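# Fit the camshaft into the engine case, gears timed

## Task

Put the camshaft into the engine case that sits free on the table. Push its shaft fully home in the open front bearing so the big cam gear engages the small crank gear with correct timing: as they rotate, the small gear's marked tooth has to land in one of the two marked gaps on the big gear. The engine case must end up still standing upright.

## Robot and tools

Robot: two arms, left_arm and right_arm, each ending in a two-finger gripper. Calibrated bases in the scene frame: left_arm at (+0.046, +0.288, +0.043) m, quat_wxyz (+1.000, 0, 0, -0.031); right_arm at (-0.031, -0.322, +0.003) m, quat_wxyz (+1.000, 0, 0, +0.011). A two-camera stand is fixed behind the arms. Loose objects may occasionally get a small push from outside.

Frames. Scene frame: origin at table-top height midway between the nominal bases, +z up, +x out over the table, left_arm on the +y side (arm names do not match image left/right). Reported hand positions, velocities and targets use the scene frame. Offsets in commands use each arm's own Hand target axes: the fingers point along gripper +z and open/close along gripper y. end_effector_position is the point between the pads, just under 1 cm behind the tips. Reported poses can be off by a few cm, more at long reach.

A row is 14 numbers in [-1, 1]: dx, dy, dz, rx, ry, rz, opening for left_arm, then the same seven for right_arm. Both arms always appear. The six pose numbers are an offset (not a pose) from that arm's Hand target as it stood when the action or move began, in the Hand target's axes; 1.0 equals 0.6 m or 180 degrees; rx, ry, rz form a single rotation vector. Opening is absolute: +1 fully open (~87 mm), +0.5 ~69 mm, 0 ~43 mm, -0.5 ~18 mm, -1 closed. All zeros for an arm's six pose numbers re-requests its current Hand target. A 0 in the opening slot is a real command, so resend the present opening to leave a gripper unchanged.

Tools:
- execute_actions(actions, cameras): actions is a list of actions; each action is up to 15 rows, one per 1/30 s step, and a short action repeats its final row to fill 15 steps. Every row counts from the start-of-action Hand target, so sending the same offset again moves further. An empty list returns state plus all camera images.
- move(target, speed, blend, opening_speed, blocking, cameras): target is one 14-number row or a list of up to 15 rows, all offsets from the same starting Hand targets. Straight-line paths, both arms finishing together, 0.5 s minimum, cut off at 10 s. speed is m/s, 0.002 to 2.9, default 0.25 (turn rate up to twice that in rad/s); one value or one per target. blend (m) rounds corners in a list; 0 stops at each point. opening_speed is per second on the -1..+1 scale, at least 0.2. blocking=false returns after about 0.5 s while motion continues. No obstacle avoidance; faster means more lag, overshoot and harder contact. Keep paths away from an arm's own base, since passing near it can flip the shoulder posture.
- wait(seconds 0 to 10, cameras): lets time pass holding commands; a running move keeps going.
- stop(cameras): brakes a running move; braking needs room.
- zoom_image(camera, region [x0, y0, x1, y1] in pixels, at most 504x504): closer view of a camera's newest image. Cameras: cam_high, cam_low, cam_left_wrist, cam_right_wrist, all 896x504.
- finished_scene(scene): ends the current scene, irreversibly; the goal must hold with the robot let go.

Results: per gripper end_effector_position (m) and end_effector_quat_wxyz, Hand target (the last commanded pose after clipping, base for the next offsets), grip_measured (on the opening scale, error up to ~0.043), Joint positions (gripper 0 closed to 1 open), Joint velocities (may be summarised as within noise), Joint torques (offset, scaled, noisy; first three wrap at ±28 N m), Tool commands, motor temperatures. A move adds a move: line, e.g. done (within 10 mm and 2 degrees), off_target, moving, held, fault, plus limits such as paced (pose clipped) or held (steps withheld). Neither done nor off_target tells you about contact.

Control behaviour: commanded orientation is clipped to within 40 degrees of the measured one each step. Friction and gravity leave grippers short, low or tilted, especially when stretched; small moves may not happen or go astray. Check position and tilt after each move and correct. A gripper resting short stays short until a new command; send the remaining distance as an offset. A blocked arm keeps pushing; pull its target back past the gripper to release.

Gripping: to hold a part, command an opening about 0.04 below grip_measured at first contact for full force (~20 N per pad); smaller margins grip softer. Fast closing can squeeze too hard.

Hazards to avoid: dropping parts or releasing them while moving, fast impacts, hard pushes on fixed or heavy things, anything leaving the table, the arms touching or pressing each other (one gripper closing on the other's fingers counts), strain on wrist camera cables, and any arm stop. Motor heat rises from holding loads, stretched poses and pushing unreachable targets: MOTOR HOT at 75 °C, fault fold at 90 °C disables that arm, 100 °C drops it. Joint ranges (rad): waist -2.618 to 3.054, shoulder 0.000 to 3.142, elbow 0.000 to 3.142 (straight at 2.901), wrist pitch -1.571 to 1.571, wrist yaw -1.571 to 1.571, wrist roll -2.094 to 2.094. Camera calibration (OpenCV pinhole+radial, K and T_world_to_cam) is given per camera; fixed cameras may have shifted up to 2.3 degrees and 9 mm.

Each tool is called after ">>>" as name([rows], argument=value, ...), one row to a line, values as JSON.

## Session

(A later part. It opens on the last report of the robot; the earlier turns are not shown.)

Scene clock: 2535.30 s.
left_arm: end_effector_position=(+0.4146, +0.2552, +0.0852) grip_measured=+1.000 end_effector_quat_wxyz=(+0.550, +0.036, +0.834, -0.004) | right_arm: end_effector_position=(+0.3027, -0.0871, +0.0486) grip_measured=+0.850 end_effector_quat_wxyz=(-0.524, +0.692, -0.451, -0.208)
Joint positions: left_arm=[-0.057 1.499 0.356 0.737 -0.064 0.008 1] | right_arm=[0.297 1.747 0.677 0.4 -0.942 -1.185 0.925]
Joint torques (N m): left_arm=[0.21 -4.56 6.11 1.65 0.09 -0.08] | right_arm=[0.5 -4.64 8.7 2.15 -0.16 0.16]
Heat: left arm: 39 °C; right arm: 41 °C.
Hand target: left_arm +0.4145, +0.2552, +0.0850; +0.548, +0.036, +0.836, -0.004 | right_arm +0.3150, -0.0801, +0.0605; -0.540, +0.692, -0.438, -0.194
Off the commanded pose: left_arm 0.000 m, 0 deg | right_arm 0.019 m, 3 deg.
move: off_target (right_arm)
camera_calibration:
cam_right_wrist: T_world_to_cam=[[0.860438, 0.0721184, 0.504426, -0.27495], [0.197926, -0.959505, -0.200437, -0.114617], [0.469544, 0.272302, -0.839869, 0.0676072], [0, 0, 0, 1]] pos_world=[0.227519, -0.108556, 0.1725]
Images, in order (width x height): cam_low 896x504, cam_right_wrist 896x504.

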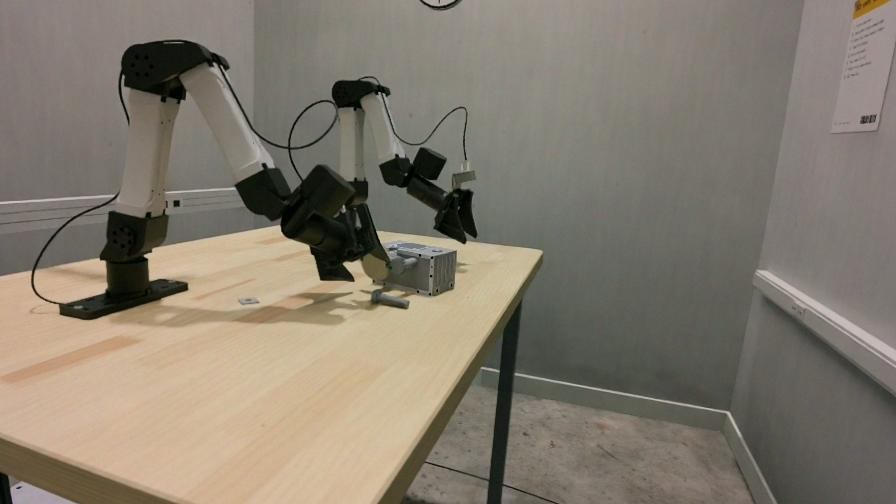

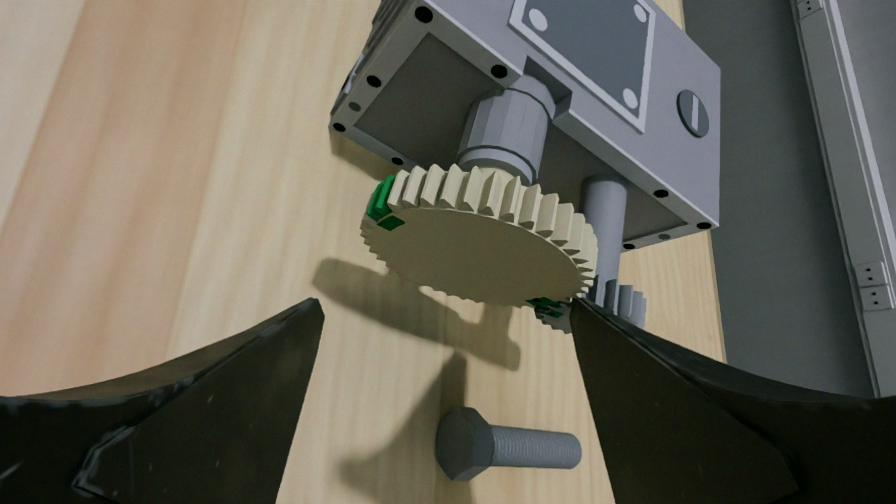

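>>> move(target=[0,0,0,0,0,0,1, -0.028,-0.015,0.0,0,0,0,0.85], speed=0.06, cameras=["cam_right_wrist"])

Scene clock: 2546.03 s.
left_arm: end_effector_position=(+0.4146, +0.2552, +0.0852) grip_measured=+1.000 end_effector_quat_wxyz=(+0.550, +0.036, +0.834, -0.004) | right_arm: end_effector_position=(+0.3033, -0.0854, +0.0524) grip_measured=+0.850 end_effector_quat_wxyz=(-0.516, +0.689, -0.466, -0.206)
Joint positions: left_arm=[-0.057 1.499 0.356 0.737 -0.064 0.008 1] | right_arm=[0.311 1.725 0.693 0.359 -0.909 -1.157 0.925]
Joint torques (N m): left_arm=[0.1 -4.52 6.2 1.62 0.15 -0.1] | right_arm=[1.22 -7.19 9.55 1.95 -0.3 0.1]
Heat: left arm: 39 °C; right arm: 42 °C.
Hand target: left_arm +0.4145, +0.2552, +0.0850; +0.548, +0.036, +0.836, -0.004 | right_arm +0.3133, -0.0733, +0.0782; -0.540, +0.692, -0.438, -0.194
Off the commanded pose: left_arm 0.000 m, 0 deg | right_arm 0.030 m, 5 deg.
move: off_target (right_arm)
camera_calibration:
cam_right_wrist: T_world_to_cam=[[0.873137, 0.0603802, 0.48372, -0.281316], [0.17211, -0.966578, -0.190013, -0.105595], [0.456081, 0.24916, -0.854348, 0.0730172], [0, 0, 0, 1]] pos_world=[0.2305, -0.103273, 0.178396]
Images, in order (width x height): cam_right_wrist 896x504.

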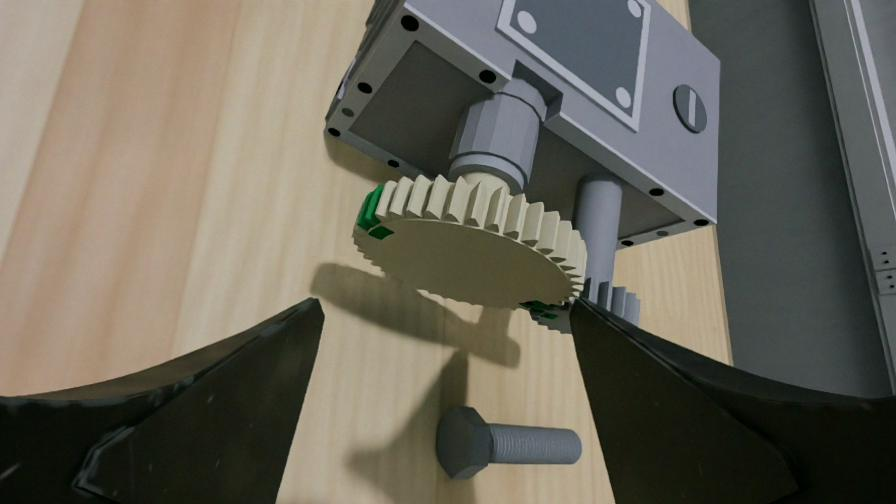

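>>> move([
  [0,0,0,0,0,0,1, 0,0,-0.04,0,0,0,0.95],
  [0,0,0,0,0,0,1, 0,-0.012,-0.04,0,0,0,0.95],
], speed=0.06, cameras=["cam_right_wrist"])

Scene clock: 2553.57 s.
left_arm: end_effector_position=(+0.4146, +0.2552, +0.0852) grip_measured=+1.000 end_effector_quat_wxyz=(+0.550, +0.036, +0.834, -0.004) | right_arm: end_effector_position=(+0.3075, -0.0970, +0.0738) grip_measured=+0.949 end_effector_quat_wxyz=(-0.525, +0.691, -0.454, -0.200)
Joint positions: left_arm=[-0.057 1.499 0.356 0.737 -0.064 0.008 1] | right_arm=[0.266 1.661 0.72 0.255 -0.951 -1.214 0.975]
Joint torques (N m): left_arm=[0.2 -4.68 6.11 1.6 0.14 -0.1] | right_arm=[-0.7 -6.15 9.07 1.67 -0.45 -0.02]
Heat: left arm: 39 °C; right arm: 43 °C.
Hand target: left_arm +0.4145, +0.2552, +0.0850; +0.548, +0.036, +0.836, -0.004 | right_arm +0.3143, -0.0950, +0.0905; -0.540, +0.692, -0.437, -0.194
Off the commanded pose: left_arm 0.000 m, 0 deg | right_arm 0.018 m, 3 deg.
move: off_target (right_arm)
camera_calibration:
cam_right_wrist: T_world_to_cam=[[0.856541, 0.0636088, 0.512143, -0.291262], [0.18745, -0.962945, -0.193904, -0.11756], [0.480832, 0.262088, -0.836726, 0.084663], [0, 0, 0, 1]] pos_world=[0.230806, -0.116866, 0.197212]
Images, in order (width x height): cam_right_wrist 896x504.

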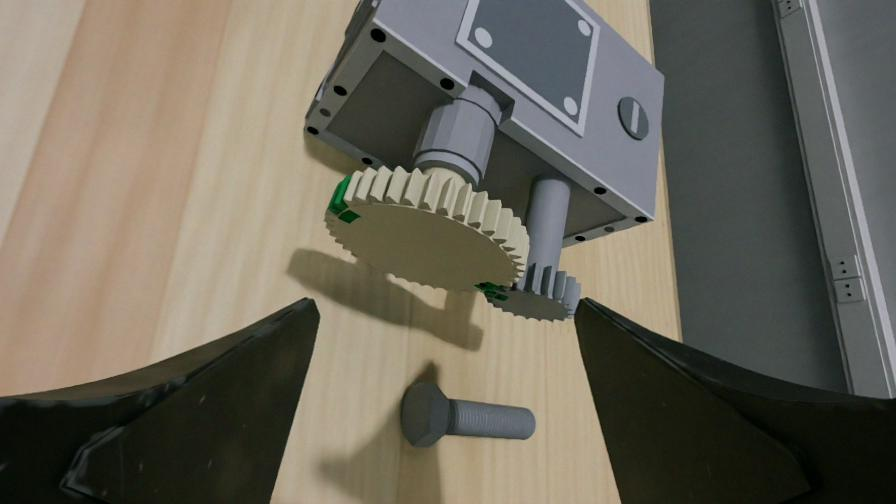

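>>> move(target=[0,0,0,0,0,0,1, 0,0.012,0.002,0,0,-0.11,0.95], speed=0.1, cameras=["cam_right_wrist","cam_low"])

>>> zoom_image(camera="cam_low", region=[290, 180, 470, 320])

Scene clock: 2574.87 s.
left_arm: end_effector_position=(+0.4146, +0.2552, +0.0852) grip_measured=+1.000 end_effector_quat_wxyz=(+0.550, +0.036, +0.834, -0.004) | right_arm: end_effector_position=(+0.3079, -0.0985, +0.0715) grip_measured=+0.949 end_effector_quat_wxyz=(-0.550, +0.757, -0.334, -0.111)
Joint positions: left_arm=[-0.057 1.499 0.356 0.737 -0.064 0.008 1] | right_arm=[0.266 1.661 0.663 0.308 -0.951 -1.547 0.975]
Joint torques (N m): left_arm=[-0.03 -4.55 6.31 1.61 0.15 -0.11] | right_arm=[0.38 -6.8 5.71 2.05 -0.34 0]
Heat: left arm: 39 °C; right arm: 43 °C.
Hand target: left_arm +0.4145, +0.2552, +0.0850; +0.548, +0.036, +0.836, -0.004 | right_arm +0.3086, -0.0941, +0.0858; -0.565, +0.757, -0.312, -0.099
Off the commanded pose: left_arm 0.000 m, 0 deg | right_arm 0.015 m, 3 deg.
move: off_target (right_arm)
camera_calibration:
cam_right_wrist: T_world_to_cam=[[0.653522, 0.199682, 0.730093, -0.230044], [0.341871, -0.93845, -0.0493487, -0.174963], [0.675302, 0.281848, -0.681563, 0.0137945], [0, 0, 0, 1]] pos_world=[0.200838, -0.122146, 0.168721]
Images, in order (width x height): cam_low 896x504, cam_right_wrist 896x504.

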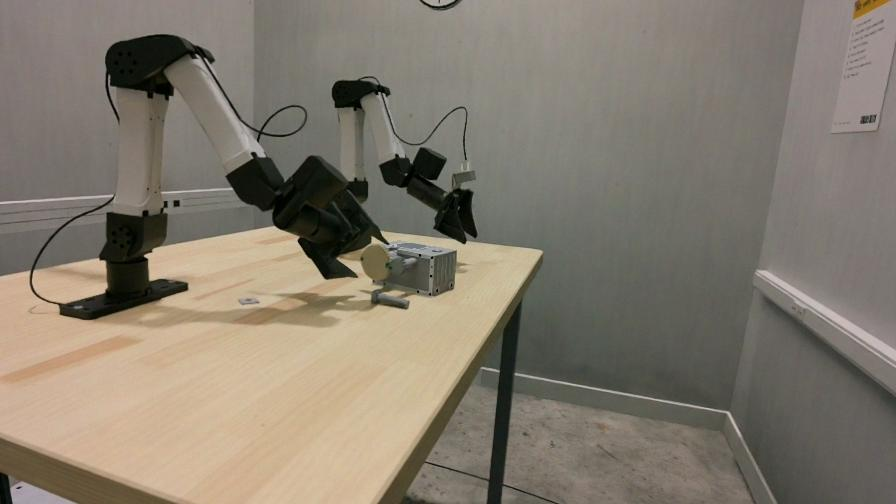

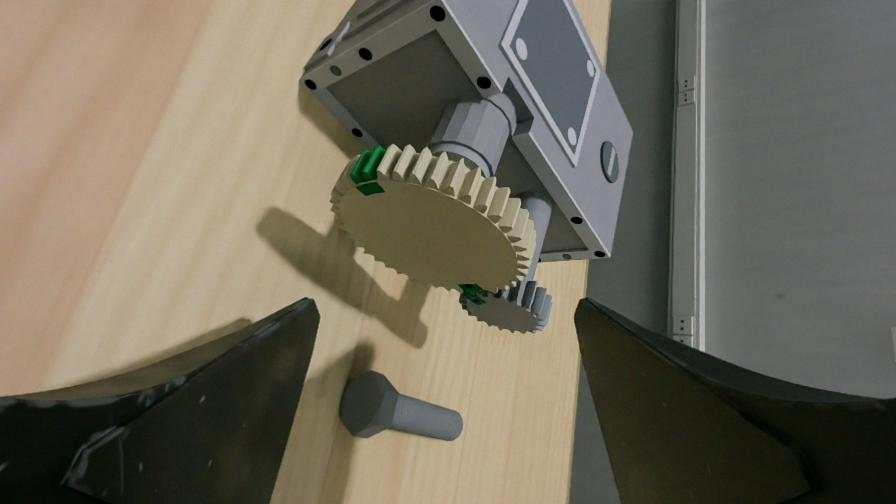

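Scaled by 2.800 from the camera's 896x504 image, which has a finer 1280x720 frame.

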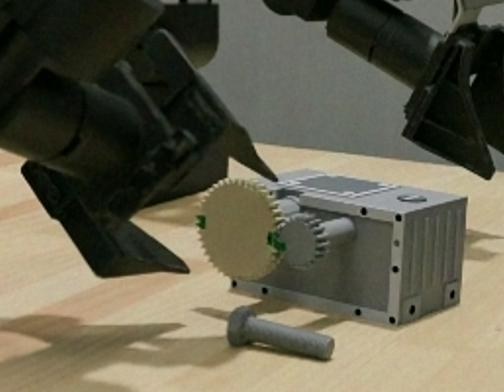

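>>> move(target=[0,0,0,0,0,0,1, -0.0125,0.0067,0.042,0,0,0,0.95], speed=0.06, cameras=["cam_right_wrist"])

Scene clock: 2589.17 s.
left_arm: end_effector_position=(+0.4146, +0.2552, +0.0852) grip_measured=+1.000 end_effector_quat_wxyz=(+0.550, +0.036, +0.834, -0.004) | right_arm: end_effector_position=(+0.3046, -0.0700, +0.0783) grip_measured=+0.949 end_effector_quat_wxyz=(-0.562, +0.759, -0.311, -0.103)
Joint positions: left_arm=[-0.057 1.499 0.356 0.737 -0.064 0.008 1] | right_arm=[0.355 1.678 0.657 0.431 -0.9 -1.484 0.975]
Joint torques (N m): left_arm=[0.13 -4.55 6.19 1.64 0.11 -0.03] | right_arm=[0.21 -4.31 5.44 2.14 -0.08 0.21]
Heat: left arm: 39 °C; right arm: 42 °C.
Hand target: left_arm +0.4145, +0.2552, +0.0850; +0.548, +0.036, +0.836, -0.004 | right_arm +0.3055, -0.0690, +0.0780; -0.565, +0.757, -0.312, -0.098
Off the commanded pose: left_arm 0.000 m, 0 deg | right_arm 0.001 m, 1 deg.
move: done
camera_calibration:
cam_right_wrist: T_world_to_cam=[[0.613436, 0.203261, 0.76314, -0.228572], [0.366952, -0.929025, -0.0475232, -0.153961], [0.699316, 0.309188, -0.644484, 0.00439363], [0, 0, 0, 1]] pos_world=[0.193638, -0.0979326, 0.169947]
Images, in order (width x height): cam_right_wrist 896x504.

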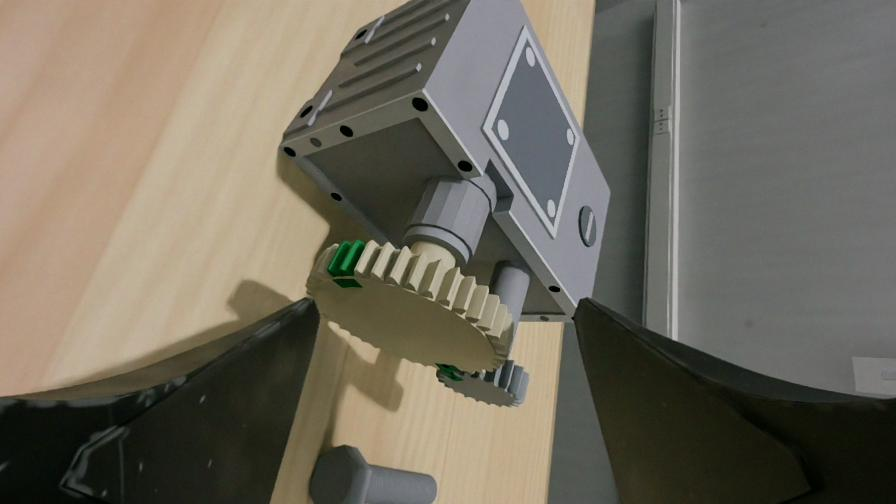

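>>> move([
  [0,0,0,0,0,0,1, 0,0,-0.02,0,0,0,0.95],
  [0,0,0,0,0,0,1, 0.028,0.026,-0.02,0,0,0,0.95],
], speed=0.06, cameras=["cam_right_wrist"])

Scene clock: 2599.40 s.
left_arm: end_effector_position=(+0.4146, +0.2552, +0.0852) grip_measured=+1.000 end_effector_quat_wxyz=(+0.550, +0.036, +0.834, -0.004) | right_arm: end_effector_position=(+0.3059, -0.0894, +0.0571) grip_measured=+0.949 end_effector_quat_wxyz=(-0.556, +0.759, -0.324, -0.101)
Joint positions: left_arm=[-0.057 1.499 0.356 0.737 -0.064 0.008 1] | right_arm=[0.299 1.718 0.62 0.454 -0.924 -1.528 0.975]
Joint torques (N m): left_arm=[0.38 -4.48 6.06 1.64 0.15 -0.09] | right_arm=[-0.69 -4.46 5.48 2.07 -0.44 0.01]
Heat: left arm: 39 °C; right arm: 43 °C.
Hand target: left_arm +0.4145, +0.2552, +0.0850; +0.548, +0.036, +0.836, -0.004 | right_arm +0.3073, -0.0887, +0.0613; -0.565, +0.757, -0.312, -0.098
Off the commanded pose: left_arm 0.000 m, 0 deg | right_arm 0.004 m, 2 deg.
move: done
camera_calibration:
cam_right_wrist: T_world_to_cam=[[0.629575, 0.201589, 0.750332, -0.213661], [0.347768, -0.936721, -0.0401337, -0.168719], [0.694761, 0.286209, -0.659842, -0.0039405], [0, 0, 0, 1]] pos_world=[0.195929, -0.113843, 0.150946]
Images, in order (width x height): cam_right_wrist 896x504.

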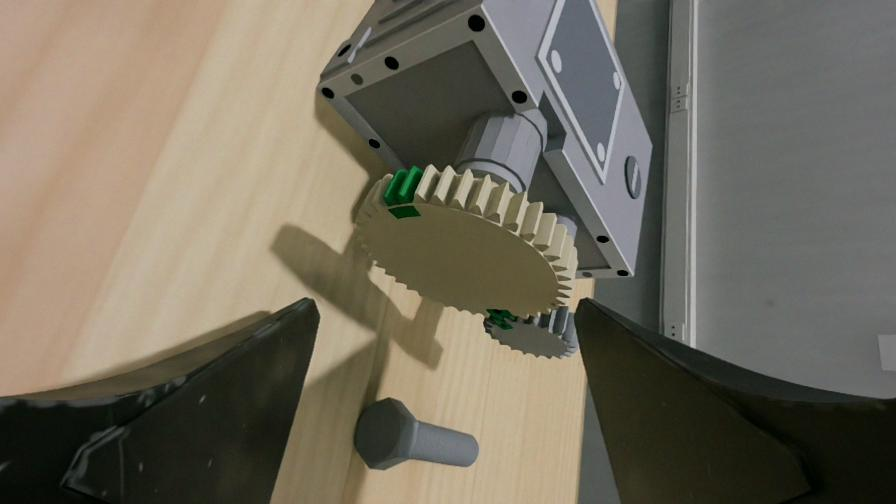

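>>> move(target=[0,0,0,0,0,0,1, -0.0125,-0.0103,0.033,0,0,0,0.95], speed=0.06, cameras=["cam_right_wrist"])

Scene clock: 2609.40 s.
left_arm: end_effector_position=(+0.4146, +0.2552, +0.0852) grip_measured=+1.000 end_effector_quat_wxyz=(+0.550, +0.036, +0.834, -0.004) | right_arm: end_effector_position=(+0.3009, -0.0722, +0.0552) grip_measured=+0.950 end_effector_quat_wxyz=(-0.557, +0.760, -0.318, -0.108)
Joint positions: left_arm=[-0.057 1.499 0.356 0.737 -0.064 0.008 1] | right_arm=[0.354 1.742 0.62 0.513 -0.897 -1.483 0.975]
Joint torques (N m): left_arm=[0.25 -4.6 6.17 1.63 0.14 -0.11] | right_arm=[0.46 -4.34 7.86 2.07 -0.1 0.24]
Heat: left arm: 39 °C; right arm: 43 °C.
Hand target: left_arm +0.4145, +0.2552, +0.0850; +0.548, +0.036, +0.836, -0.004 | right_arm +0.3089, -0.0666, +0.0632; -0.565, +0.757, -0.312, -0.098
Off the commanded pose: left_arm 0.000 m, 0 deg | right_arm 0.013 m, 2 deg.
move: off_target (right_arm)
camera_calibration:
cam_right_wrist: T_world_to_cam=[[0.628223, 0.207457, 0.749865, -0.211704], [0.362949, -0.930643, -0.0466015, -0.154677], [0.688189, 0.301439, -0.659947, -0.00364154], [0, 0, 0, 1]] pos_world=[0.191643, -0.0989318, 0.149138]
Images, in order (width x height): cam_right_wrist 896x504.

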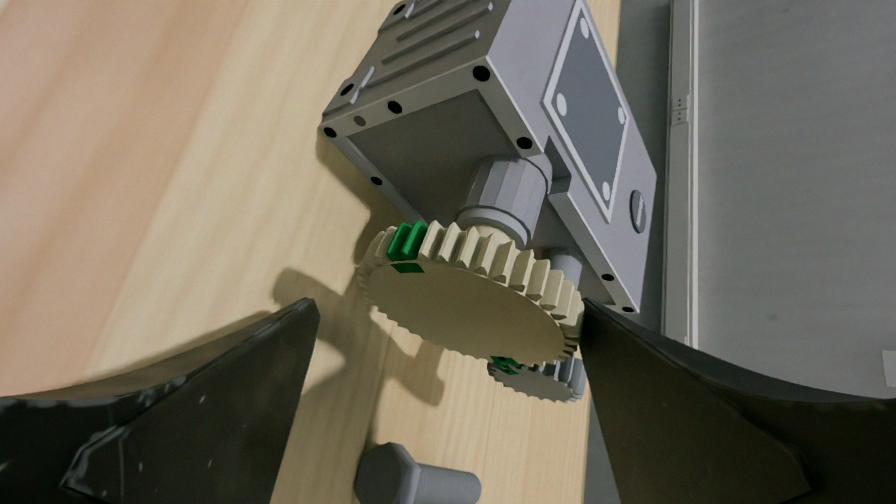

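>>> move([
  [0,0,0,0,0,0,1, 0,0,-0.014,0,0,0,0.95],
  [0,0,0,0,0,0,1, 0,-0.018,-0.014,0,0,0,0.95],
  [0,0,0,0,0,0,1, 0,-0.018,0,0,0,0,0.95],
], speed=0.06, cameras=["cam_right_wrist"])

Scene clock: 2620.37 s.
left_arm: end_effector_position=(+0.4146, +0.2552, +0.0852) grip_measured=+1.000 end_effector_quat_wxyz=(+0.550, +0.036, +0.834, -0.004) | right_arm: end_effector_position=(+0.3054, -0.0704, +0.0584) grip_measured=+0.950 end_effector_quat_wxyz=(-0.553, +0.761, -0.321, -0.112)
Joint positions: left_arm=[-0.057 1.499 0.356 0.737 -0.064 0.008 1] | right_arm=[0.354 1.742 0.653 0.466 -0.897 -1.483 0.975]
Joint torques (N m): left_arm=[0.09 -4.46 6.37 1.65 0.14 -0.08] | right_arm=[0.29 -5.31 8.42 2.01 -0.12 0.21]
Heat: left arm: 39 °C; right arm: 42 °C.
Hand target: left_arm +0.4145, +0.2552, +0.0850; +0.548, +0.036, +0.836, -0.004 | right_arm +0.3152, -0.0649, +0.0717; -0.565, +0.757, -0.312, -0.099
Off the commanded pose: left_arm 0.000 m, 0 deg | right_arm 0.018 m, 2 deg.
move: off_target (right_arm)
camera_calibration:
cam_right_wrist: T_world_to_cam=[[0.637236, 0.210983, 0.741226, -0.21931], [0.362394, -0.93086, -0.046591, -0.154356], [0.680148, 0.298305, -0.669636, -0.00229168], [0, 0, 0, 1]] pos_world=[0.197249, -0.0967297, 0.153832]
Images, in order (width x height): cam_right_wrist 896x504.

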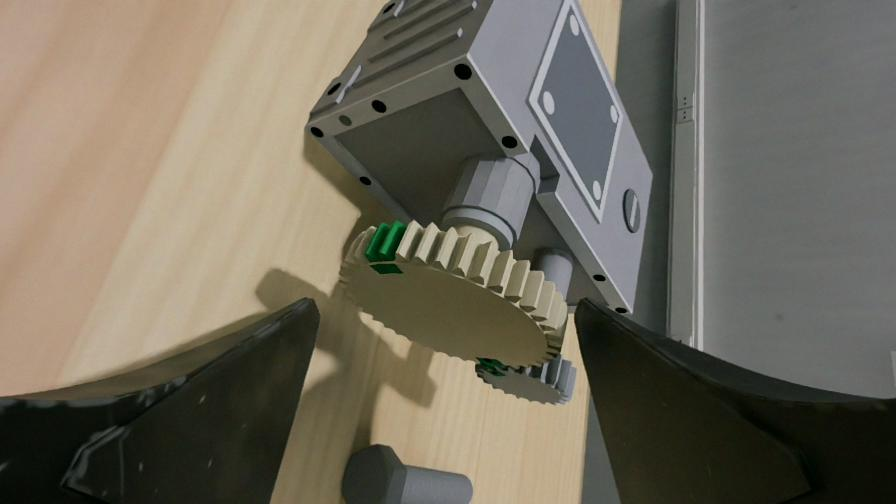

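>>> move([
  [0,0,0,0,0,0,1, 0,0,0.006,0,0,0,0.95],
  [0,0,0,0,0,0,1, 0,0,0.006,0,0,0,0.5],
], opening_speed=0.3, speed=0.03, cameras=["cam_right_wrist"])

Scene clock: 2630.97 s.
left_arm: end_effector_position=(+0.4146, +0.2552, +0.0852) grip_measured=+1.000 end_effector_quat_wxyz=(+0.550, +0.036, +0.834, -0.004) | right_arm: end_effector_position=(+0.3062, -0.0676, +0.0605) grip_measured=+0.500 end_effector_quat_wxyz=(-0.555, +0.760, -0.320, -0.110)
Joint positions: left_arm=[-0.057 1.499 0.356 0.737 -0.064 0.008 1] | right_arm=[0.362 1.742 0.657 0.475 -0.89 -1.475 0.75]
Joint torques (N m): left_arm=[0.18 -4.52 6.2 1.6 0.13 -0.09] | right_arm=[0.38 -4.44 8.51 2.07 -0.11 0.2]
Motor temperatures (°C): left_arm=[22 32 33 39 22 22 22] | right_arm=[23 32 42 42 23 24 23]
Heat: left arm: 39 °C; right arm: 42 °C.
Hand target: left_arm +0.4145, +0.2552, +0.0850; +0.548, +0.036, +0.836, -0.004 | right_arm +0.3160, -0.0617, +0.0704; -0.565, +0.757, -0.312, -0.099
Off the commanded pose: left_arm 0.000 m, 0 deg | right_arm 0.015 m, 2 deg.
move: off_target (right_arm); target 2's new opening was sent with right_arm's hand 0.018 m and 3 deg from that target
camera_calibration:
cam_right_wrist: T_world_to_cam=[[0.632983, 0.208832, 0.745468, -0.221129], [0.362187, -0.930932, -0.0467493, -0.151828], [0.684217, 0.29959, -0.6649, -0.0037775], [0, 0, 0, 1]] pos_world=[0.197546, -0.0940312, 0.155235]
Images, in order (width x height): cam_right_wrist 896x504.

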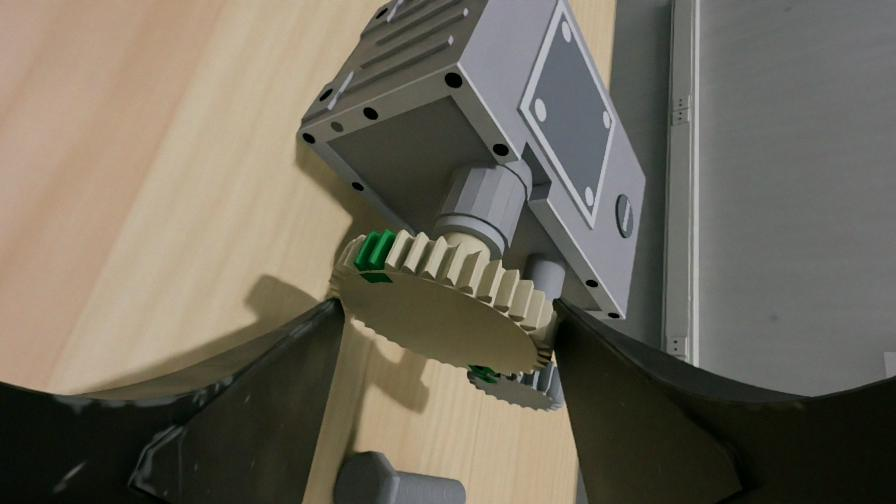

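>>> move(target=[0,0,0,0,0,0,1, 0,0,0,0,0,0,0.36], opening_speed=0.3, speed=0.03, cameras=["cam_right_wrist"])

Scene clock: 2640.20 s.
left_arm: end_effector_position=(+0.4146, +0.2552, +0.0852) grip_measured=+1.000 end_effector_quat_wxyz=(+0.550, +0.036, +0.834, -0.004) | right_arm: end_effector_position=(+0.3078, -0.0672, +0.0622) grip_measured=+0.364 end_effector_quat_wxyz=(-0.557, +0.760, -0.317, -0.106)
Joint positions: left_arm=[-0.057 1.499 0.356 0.737 -0.064 0.008 1] | right_arm=[0.362 1.742 0.659 0.48 -0.888 -1.478 0.682]
Joint torques (N m): left_arm=[0.13 -4.49 6.11 1.66 0.11 -0.08] | right_arm=[0.42 -4.38 8.38 2.01 -0.12 0.24]
Heat: left arm: 39 °C; right arm: 43 °C.
Hand target: left_arm +0.4145, +0.2552, +0.0850; +0.548, +0.036, +0.836, -0.004 | right_arm +0.3159, -0.0616, +0.0704; -0.565, +0.757, -0.312, -0.099
Off the commanded pose: left_arm 0.000 m, 0 deg | right_arm 0.013 m, 1 deg.
move: off_target (right_arm)
camera_calibration:
cam_right_wrist: T_world_to_cam=[[0.625352, 0.207637, 0.752212, -0.221514], [0.362569, -0.930896, -0.0444618, -0.152227], [0.690999, 0.300533, -0.65742, -0.00625844], [0, 0, 0, 1]] pos_world=[0.198041, -0.0938319, 0.155742]
Images, in order (width x height): cam_right_wrist 896x504.

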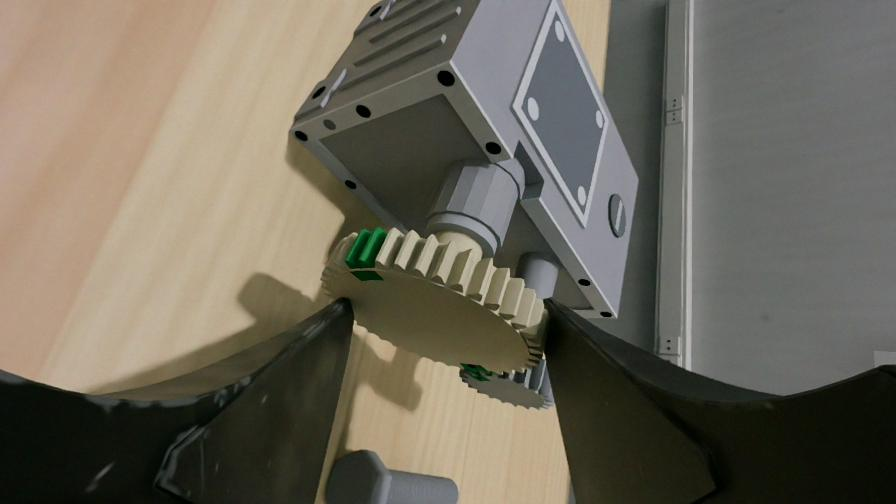

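>>> move([
  [0,0,0,0,0,0,1, 0,0,0,0,0,0,0.95],
  [0,0,0,0,0,0,1, 0,0,-0.06,0,0,0,0.95],
  [0,0,0,0,0,0,1, -0.005,0,-0.06,0.057,-0.04,0,0.95],
], opening_speed=1, speed=0.06, cameras=["cam_right_wrist","cam_low"])

>>> zoom_image(camera="cam_low", region=[260, 160, 460, 310])

Scene clock: 2661.90 s.
left_arm: end_effector_position=(+0.4146, +0.2552, +0.0852) grip_measured=+1.000 end_effector_quat_wxyz=(+0.550, +0.036, +0.834, -0.004) | right_arm: end_effector_position=(+0.3072, -0.0928, +0.0820) grip_measured=+0.949 end_effector_quat_wxyz=(+0.644, -0.699, +0.289, +0.115)
Joint positions: left_arm=[-0.057 1.499 0.356 0.737 -0.064 0.008 1] | right_arm=[0.236 1.814 0.51 0.995 -1.079 -1.277 0.975]
Joint torques (N m): left_arm=[0.21 -4.59 6.31 1.65 0.16 -0.07] | right_arm=[-0.73 -4.31 4.41 2.17 -0.27 0.23]
Heat: left arm: 39 °C; right arm: 43 °C.
Hand target: left_arm +0.4145, +0.2552, +0.0850; +0.548, +0.036, +0.836, -0.004 | right_arm +0.3062, -0.0936, +0.0843; -0.649, +0.696, -0.283, -0.117
Off the commanded pose: left_arm 0.000 m, 0 deg | right_arm 0.003 m, 1 deg.
move: done
camera_calibration:
cam_right_wrist: T_world_to_cam=[[0.578552, 0.037797, 0.814769, -0.237277], [0.367026, -0.904142, -0.218675, -0.159561], [0.728402, 0.425557, -0.536966, 0.00497614], [0, 0, 0, 1]] pos_world=[0.192215, -0.137415, 0.161106]
Images, in order (width x height): cam_low 896x504, cam_right_wrist 896x504.

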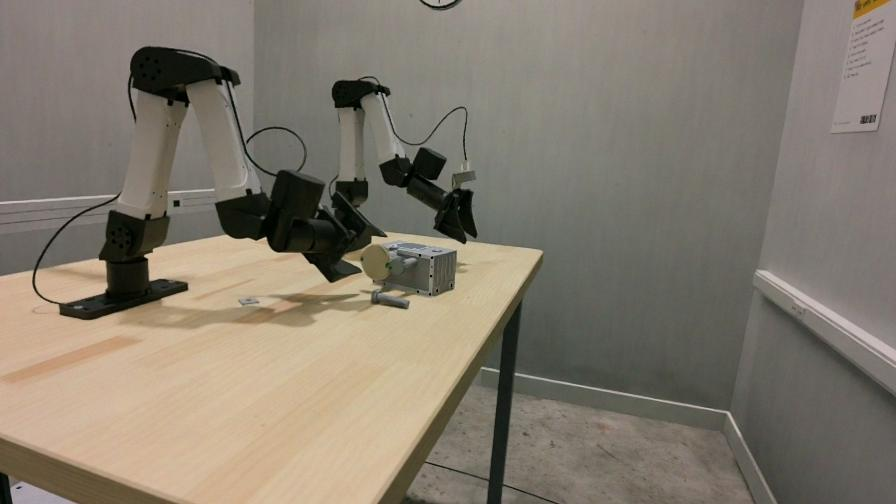

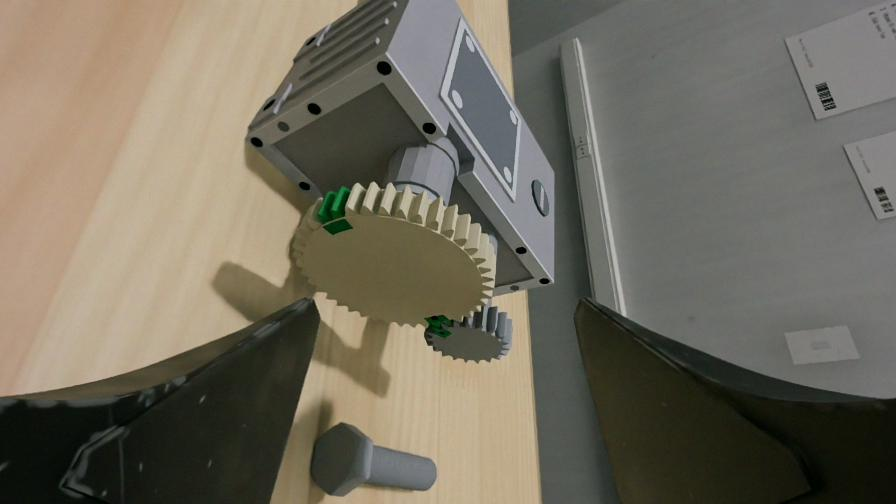

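Scaled by 2.520 from the camera's 896x504 image, which has a finer 1280x720 frame.

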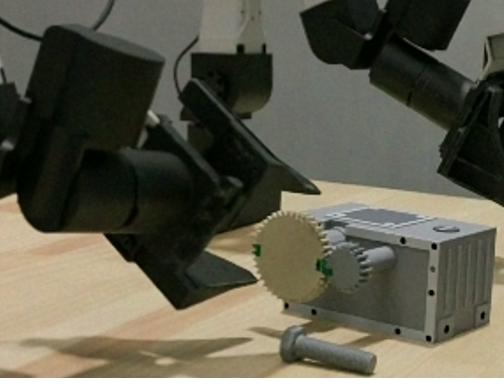

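>>> move(target=[0,0,0,0,0,0,1, 0.008,0.02,0.006,0,0,0,0.8], speed=0.06, cameras=["cam_right_wrist","cam_low"])

>>> zoom_image(camera="cam_low", region=[260, 160, 460, 310])

Scene clock: 2674.53 s.
left_arm: end_effector_position=(+0.4146, +0.2552, +0.0852) grip_measured=+1.000 end_effector_quat_wxyz=(+0.550, +0.036, +0.834, -0.004) | right_arm: end_effector_position=(+0.3061, -0.0930, +0.0691) grip_measured=+0.800 end_effector_quat_wxyz=(+0.645, -0.698, +0.289, +0.116)
Joint positions: left_arm=[-0.057 1.499 0.356 0.737 -0.064 0.008 1] | right_arm=[0.236 1.879 0.495 1.081 -1.079 -1.27 0.9]
Joint torques (N m): left_arm=[0.09 -4.29 6.09 1.68 0.13 -0.1] | right_arm=[0.06 -4.44 4.04 2.19 -0.16 0.21]
Heat: left arm: 39 °C; right arm: 44 °C.
Hand target: left_arm +0.4145, +0.2552, +0.0850; +0.548, +0.036, +0.836, -0.004 | right_arm +0.3043, -0.0912, +0.0711; +0.649, -0.696, +0.284, +0.118
Off the commanded pose: left_arm 0.000 m, 0 deg | right_arm 0.003 m, 1 deg.
move: done
camera_calibration:
cam_right_wrist: T_world_to_cam=[[0.579804, 0.0345423, 0.814023, -0.226769], [0.365711, -0.903832, -0.222132, -0.161514], [0.728067, 0.42649, -0.536679, -0.000776644], [0, 0, 0, 1]] pos_world=[0.191115, -0.137817, 0.148301]
Images, in order (width x height): cam_low 896x504, cam_right_wrist 896x504.

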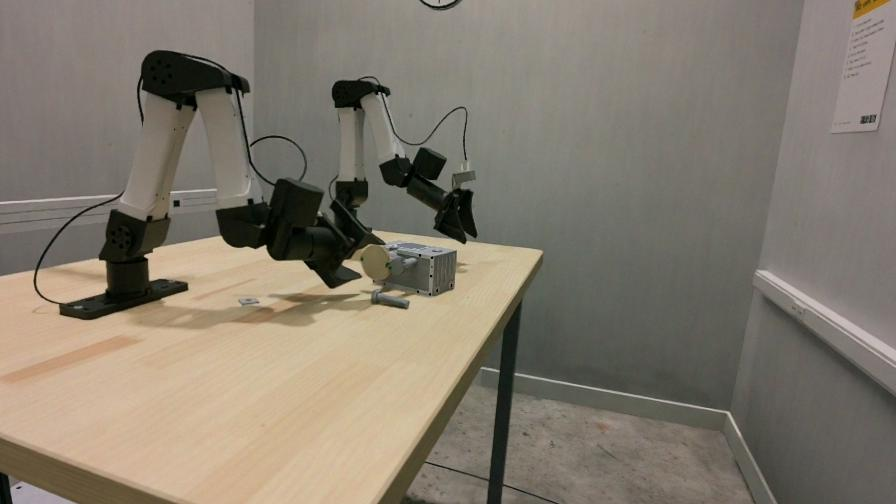

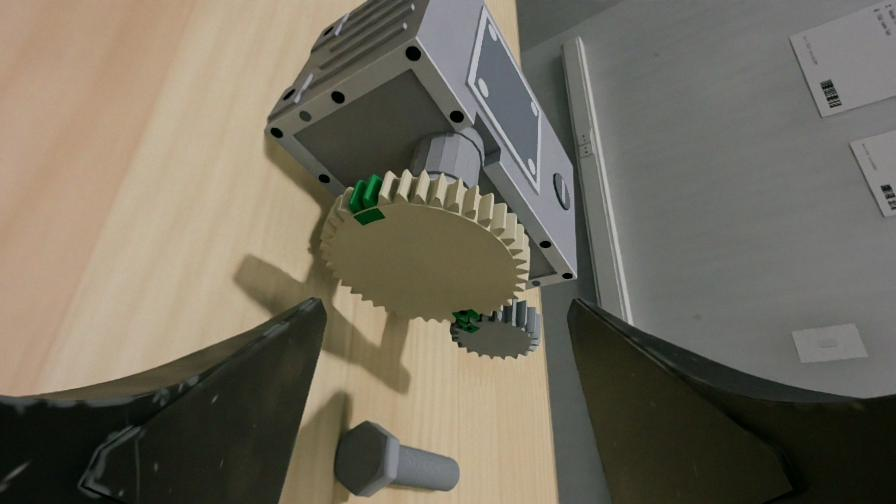

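Scaled by 2.520 from the camera's 896x504 image, which has a finer 1280x720 frame.

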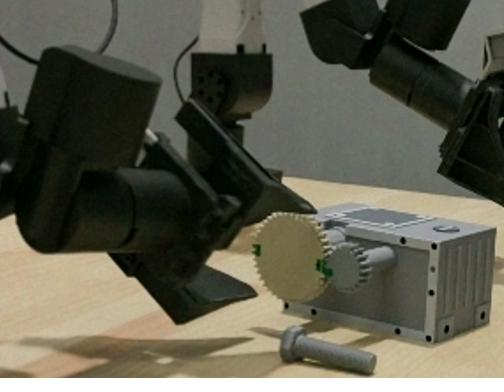

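>>> move(target=[0,0,0,0,0,0,1, -0.002,0.014,0.02,0,0,0,0.8], speed=0.05, cameras=["cam_right_wrist","cam_low"])

>>> zoom_image(camera="cam_low", region=[260, 160, 460, 310])

Scene clock: 2691.33 s.
left_arm: end_effector_position=(+0.4146, +0.2552, +0.0852) grip_measured=+1.000 end_effector_quat_wxyz=(+0.550, +0.036, +0.834, -0.004) | right_arm: end_effector_position=(+0.3017, -0.0801, +0.0628) grip_measured=+0.800 end_effector_quat_wxyz=(+0.646, -0.698, +0.282, +0.121)
Joint positions: left_arm=[-0.057 1.499 0.356 0.737 -0.064 0.008 1] | right_arm=[0.278 1.929 0.495 1.155 -1.056 -1.245 0.9]
Joint torques (N m): left_arm=[0.16 -4.66 6.22 1.61 0.15 -0.06] | right_arm=[0.28 -4.57 3.45 2.19 0.07 0.2]
Heat: left arm: 39 °C; right arm: 44 °C.
Hand target: left_arm +0.4145, +0.2552, +0.0850; +0.548, +0.036, +0.836, -0.004 | right_arm +0.3012, -0.0793, +0.0633; +0.649, -0.696, +0.283, +0.117
Off the commanded pose: left_arm 0.000 m, 0 deg | right_arm 0.001 m, 1 deg.
move: done
camera_calibration:
cam_right_wrist: T_world_to_cam=[[0.577625, 0.0396267, 0.81534, -0.218534], [0.381082, -0.89639, -0.22641, -0.153376], [0.72189, 0.441492, -0.532878, -0.00367011], [0, 0, 0, 1]] pos_world=[0.187329, -0.127205, 0.141498]
Images, in order (width x height): cam_low 896x504, cam_right_wrist 896x504.

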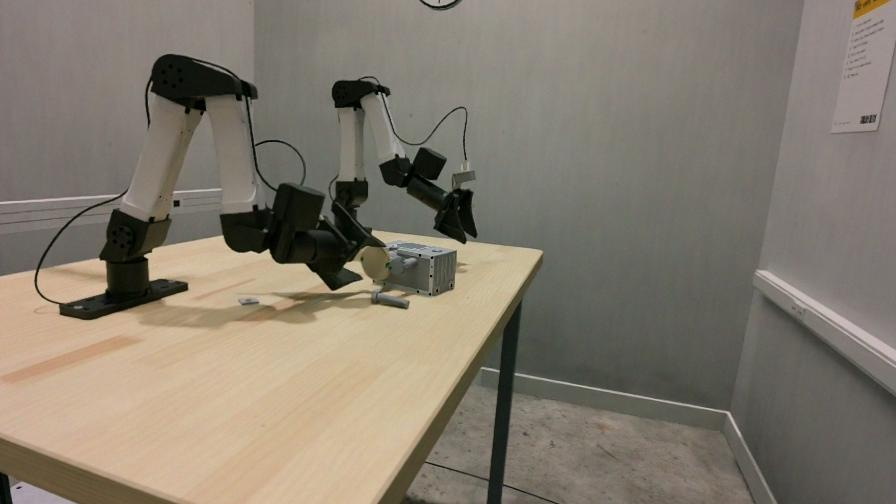

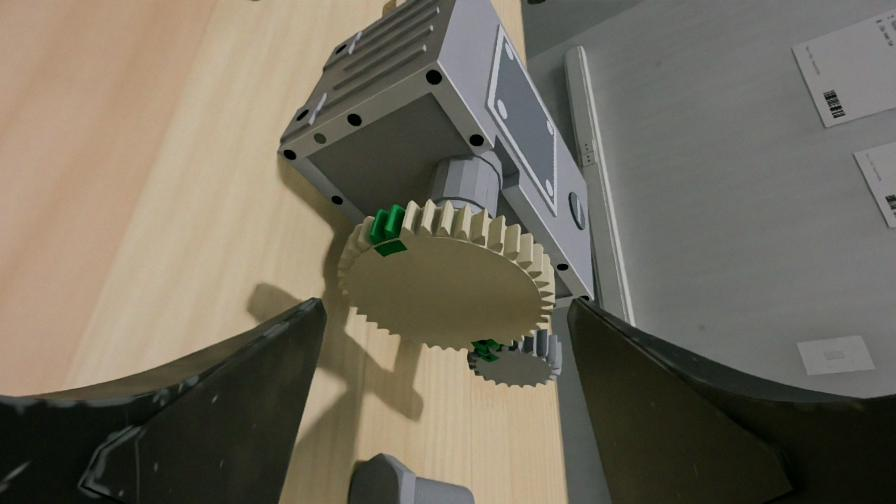

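Scaled by 2.520 from the camera's 896x504 image, which has a finer 1280x720 frame.

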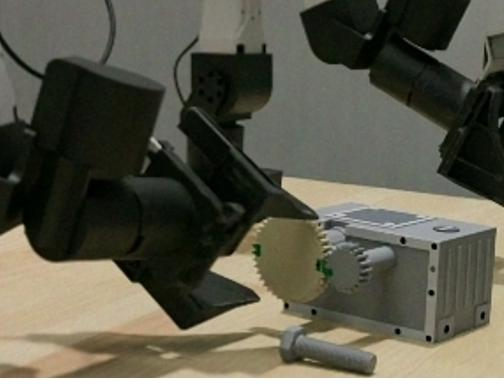

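>>> move(target=[0,0,0,0,0,0,1, -0.002,0.002,0.022,0,0,0,0.8], speed=0.05, cameras=["cam_right_wrist"])

Scene clock: 2696.80 s.
left_arm: end_effector_position=(+0.4146, +0.2552, +0.0852) grip_measured=+1.000 end_effector_quat_wxyz=(+0.550, +0.036, +0.834, -0.004) | right_arm: end_effector_position=(+0.3001, -0.0704, +0.0580) grip_measured=+0.800 end_effector_quat_wxyz=(+0.645, -0.699, +0.287, +0.119)
Joint positions: left_arm=[-0.057 1.499 0.356 0.737 -0.064 0.008 1] | right_arm=[0.318 1.955 0.495 1.194 -1.009 -1.226 0.9]
Joint torques (N m): left_arm=[0.23 -4.56 6.13 1.66 0.13 -0.05] | right_arm=[0.59 -4.52 5.18 2.1 0.02 0.25]
Heat: left arm: 39 °C; right arm: 44 °C.
Hand target: left_arm +0.4145, +0.2552, +0.0850; +0.548, +0.036, +0.836, -0.004 | right_arm +0.3023, -0.0662, +0.0612; +0.649, -0.696, +0.284, +0.117
Off the commanded pose: left_arm 0.000 m, 0 deg | right_arm 0.006 m, 1 deg.
move: done
camera_calibration:
cam_right_wrist: T_world_to_cam=[[0.579733, 0.0380926, 0.813916, -0.214714], [0.37267, -0.900699, -0.22329, -0.143196], [0.724587, 0.43277, -0.536361, -0.0105991], [0, 0, 0, 1]] pos_world=[0.185522, -0.116211, 0.1371]
Images, in order (width x height): cam_right_wrist 896x504.

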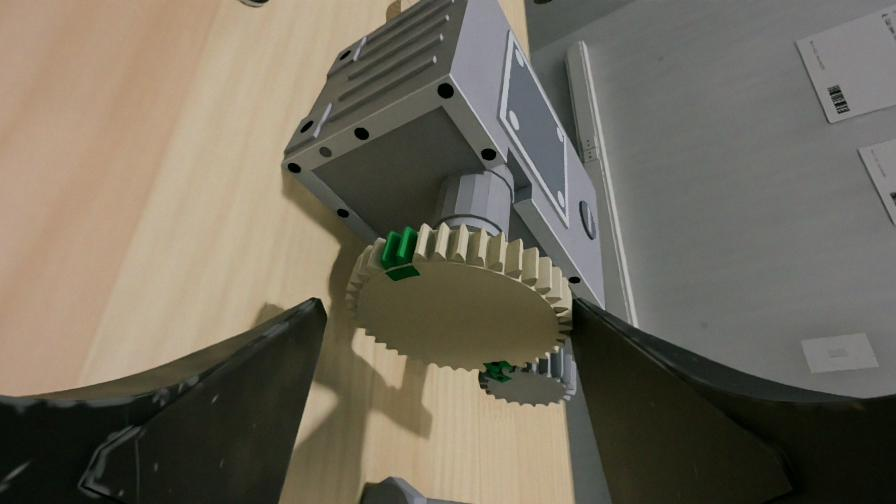

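>>> move([
  [0,0,0,0,0,0,1, 0.0,-0.01,-0.002,0,0,0,0.85],
  [0,0,0,0,0,0,1, 0.0,-0.01,0.012,0,0,0,0.85],
], speed=0.05, cameras=["cam_right_wrist"])

Scene clock: 2704.60 s.
left_arm: end_effector_position=(+0.4146, +0.2552, +0.0852) grip_measured=+1.000 end_effector_quat_wxyz=(+0.550, +0.036, +0.834, -0.004) | right_arm: end_effector_position=(+0.3015, -0.0624, +0.0621) grip_measured=+0.850 end_effector_quat_wxyz=(+0.647, -0.698, +0.281, +0.120)
Joint positions: left_arm=[-0.057 1.499 0.356 0.737 -0.064 0.008 1] | right_arm=[0.339 1.955 0.515 1.191 -0.998 -1.215 0.925]
Joint torques (N m): left_arm=[0.18 -4.4 5.98 1.63 0.11 -0.1] | right_arm=[0.34 -4.97 6.17 1.85 0.1 0.21]
Heat: left arm: 39 °C; right arm: 44 °C.
Hand target: left_arm +0.4145, +0.2552, +0.0850; +0.548, +0.036, +0.836, -0.004 | right_arm +0.3070, -0.0591, +0.0653; +0.649, -0.696, +0.283, +0.118
Off the commanded pose: left_arm 0.000 m, 0 deg | right_arm 0.007 m, 1 deg.
move: done
camera_calibration:
cam_right_wrist: T_world_to_cam=[[0.574793, 0.0389464, 0.817372, -0.217854], [0.38183, -0.896224, -0.225807, -0.137925], [0.723753, 0.441889, -0.530014, -0.0124955], [0, 0, 0, 1]] pos_world=[0.186928, -0.109605, 0.1403]
Images, in order (width x height): cam_right_wrist 896x504.

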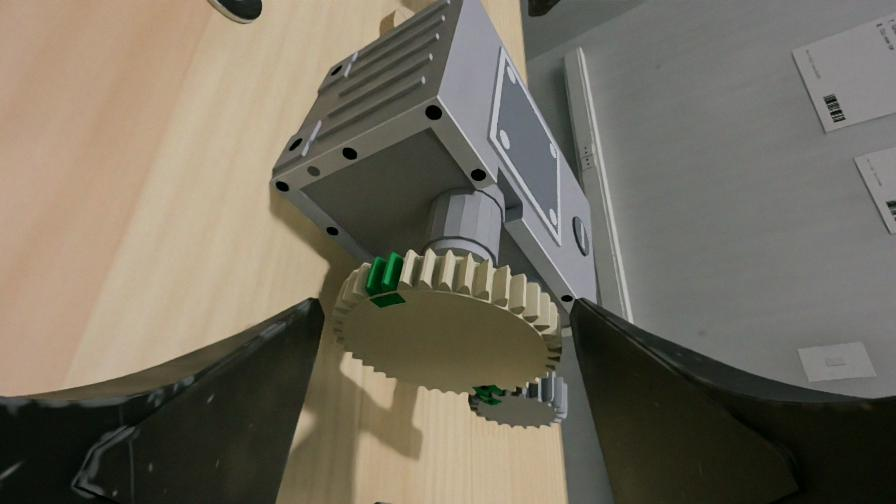

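>>> move(target=[0,0,0,0,0,0,1, 0.017,0,-0.004,0,0,0,0.85], speed=0.05, cameras=["cam_right_wrist"])

Scene clock: 2711.43 s.
left_arm: end_effector_position=(+0.4146, +0.2552, +0.0852) grip_measured=+1.000 end_effector_quat_wxyz=(+0.550, +0.036, +0.834, -0.004) | right_arm: end_effector_position=(+0.3096, -0.0646, +0.0564) grip_measured=+0.850 end_effector_quat_wxyz=(+0.646, -0.697, +0.289, +0.118)
Joint positions: left_arm=[-0.057 1.499 0.356 0.737 -0.064 0.008 1] | right_arm=[0.327 1.987 0.538 1.191 -0.997 -1.215 0.925]
Joint torques (N m): left_arm=[0.06 -4.64 6.3 1.65 0.11 -0.1] | right_arm=[-0.72 -4.97 6.13 1.86 -0.18 0.09]
Heat: left arm: 39 °C; right arm: 43 °C.
Hand target: left_arm +0.4145, +0.2552, +0.0850; +0.548, +0.036, +0.836, -0.004 | right_arm +0.3148, -0.0640, +0.0601; +0.649, -0.696, +0.284, +0.118
Off the commanded pose: left_arm 0.000 m, 0 deg | right_arm 0.007 m, 1 deg.
move: done
camera_calibration:
cam_right_wrist: T_world_to_cam=[[0.581935, 0.0340544, 0.812522, -0.220076], [0.368595, -0.901649, -0.226201, -0.140451], [0.724907, 0.431126, -0.537253, -0.0209405], [0, 0, 0, 1]] pos_world=[0.195019, -0.110115, 0.135796]
Images, in order (width x height): cam_right_wrist 896x504.

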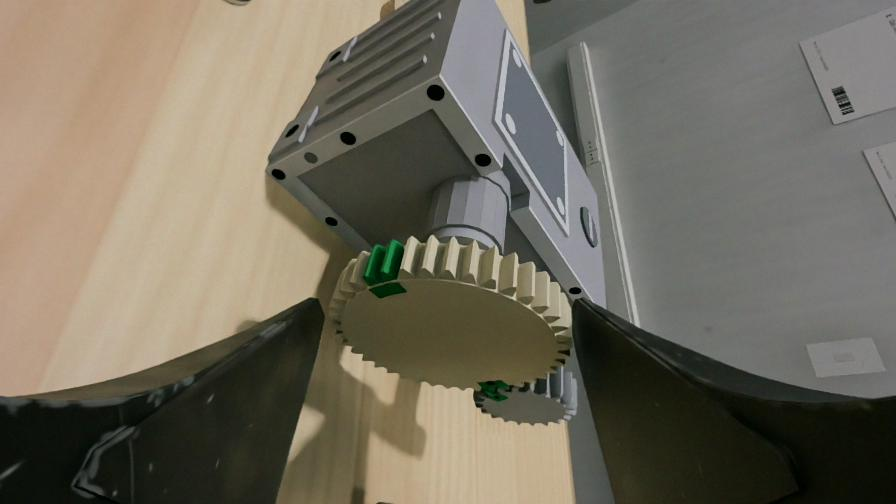

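>>> move([
  [0,0,0,0,0,0,1, 0,0,-0.004,0,0,0,0.85],
  [0,0,0,0,0,0,1, 0,0,-0.004,0,0,0,0.48],
], opening_speed=0.3, speed=0.03, cameras=["cam_right_wrist"])

Scene clock: 2719.47 s.
left_arm: end_effector_position=(+0.4146, +0.2552, +0.0852) grip_measured=+1.000 end_effector_quat_wxyz=(+0.550, +0.036, +0.834, -0.004) | right_arm: end_effector_position=(+0.3110, -0.0668, +0.0565) grip_measured=+0.579 end_effector_quat_wxyz=(+0.646, -0.696, +0.290, +0.117)
Joint positions: left_arm=[-0.057 1.499 0.356 0.737 -0.064 0.008 1] | right_arm=[0.32 1.987 0.538 1.191 -0.998 -1.215 0.79]
Joint torques (N m): left_arm=[0.23 -4.53 6.09 1.65 0.12 -0.09] | right_arm=[-0.76 -5.33 5.67 1.83 -0.24 0.05]
Heat: left arm: 39 °C; right arm: 43 °C.
Hand target: left_arm +0.4145, +0.2552, +0.0850; +0.548, +0.036, +0.836, -0.004 | right_arm +0.3144, -0.0664, +0.0604; +0.649, -0.696, +0.284, +0.117
Off the commanded pose: left_arm 0.000 m, 0 deg | right_arm 0.005 m, 1 deg.
move: done
camera_calibration:
cam_right_wrist: T_world_to_cam=[[0.58217, 0.030649, 0.812489, -0.221142], [0.363682, -0.903566, -0.226504, -0.141457], [0.727195, 0.427351, -0.537176, -0.0220392], [0, 0, 0, 1]] pos_world=[0.196214, -0.111619, 0.135796]
Images, in order (width x height): cam_right_wrist 896x504.

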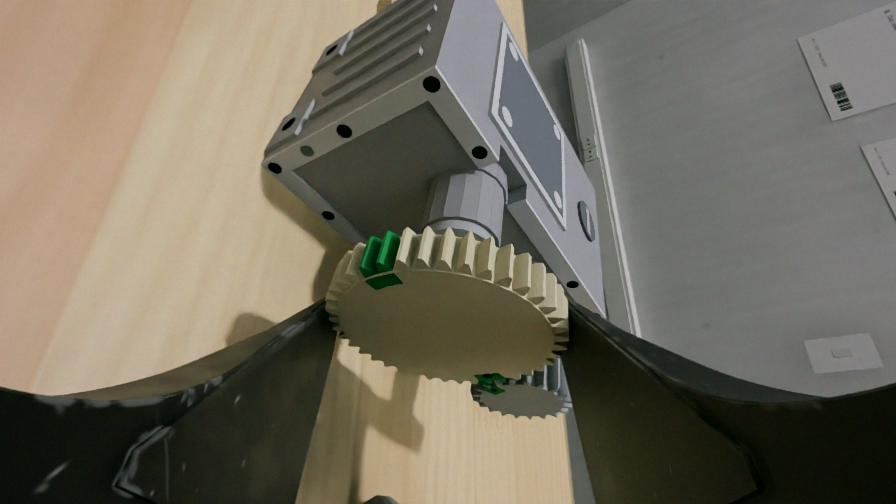

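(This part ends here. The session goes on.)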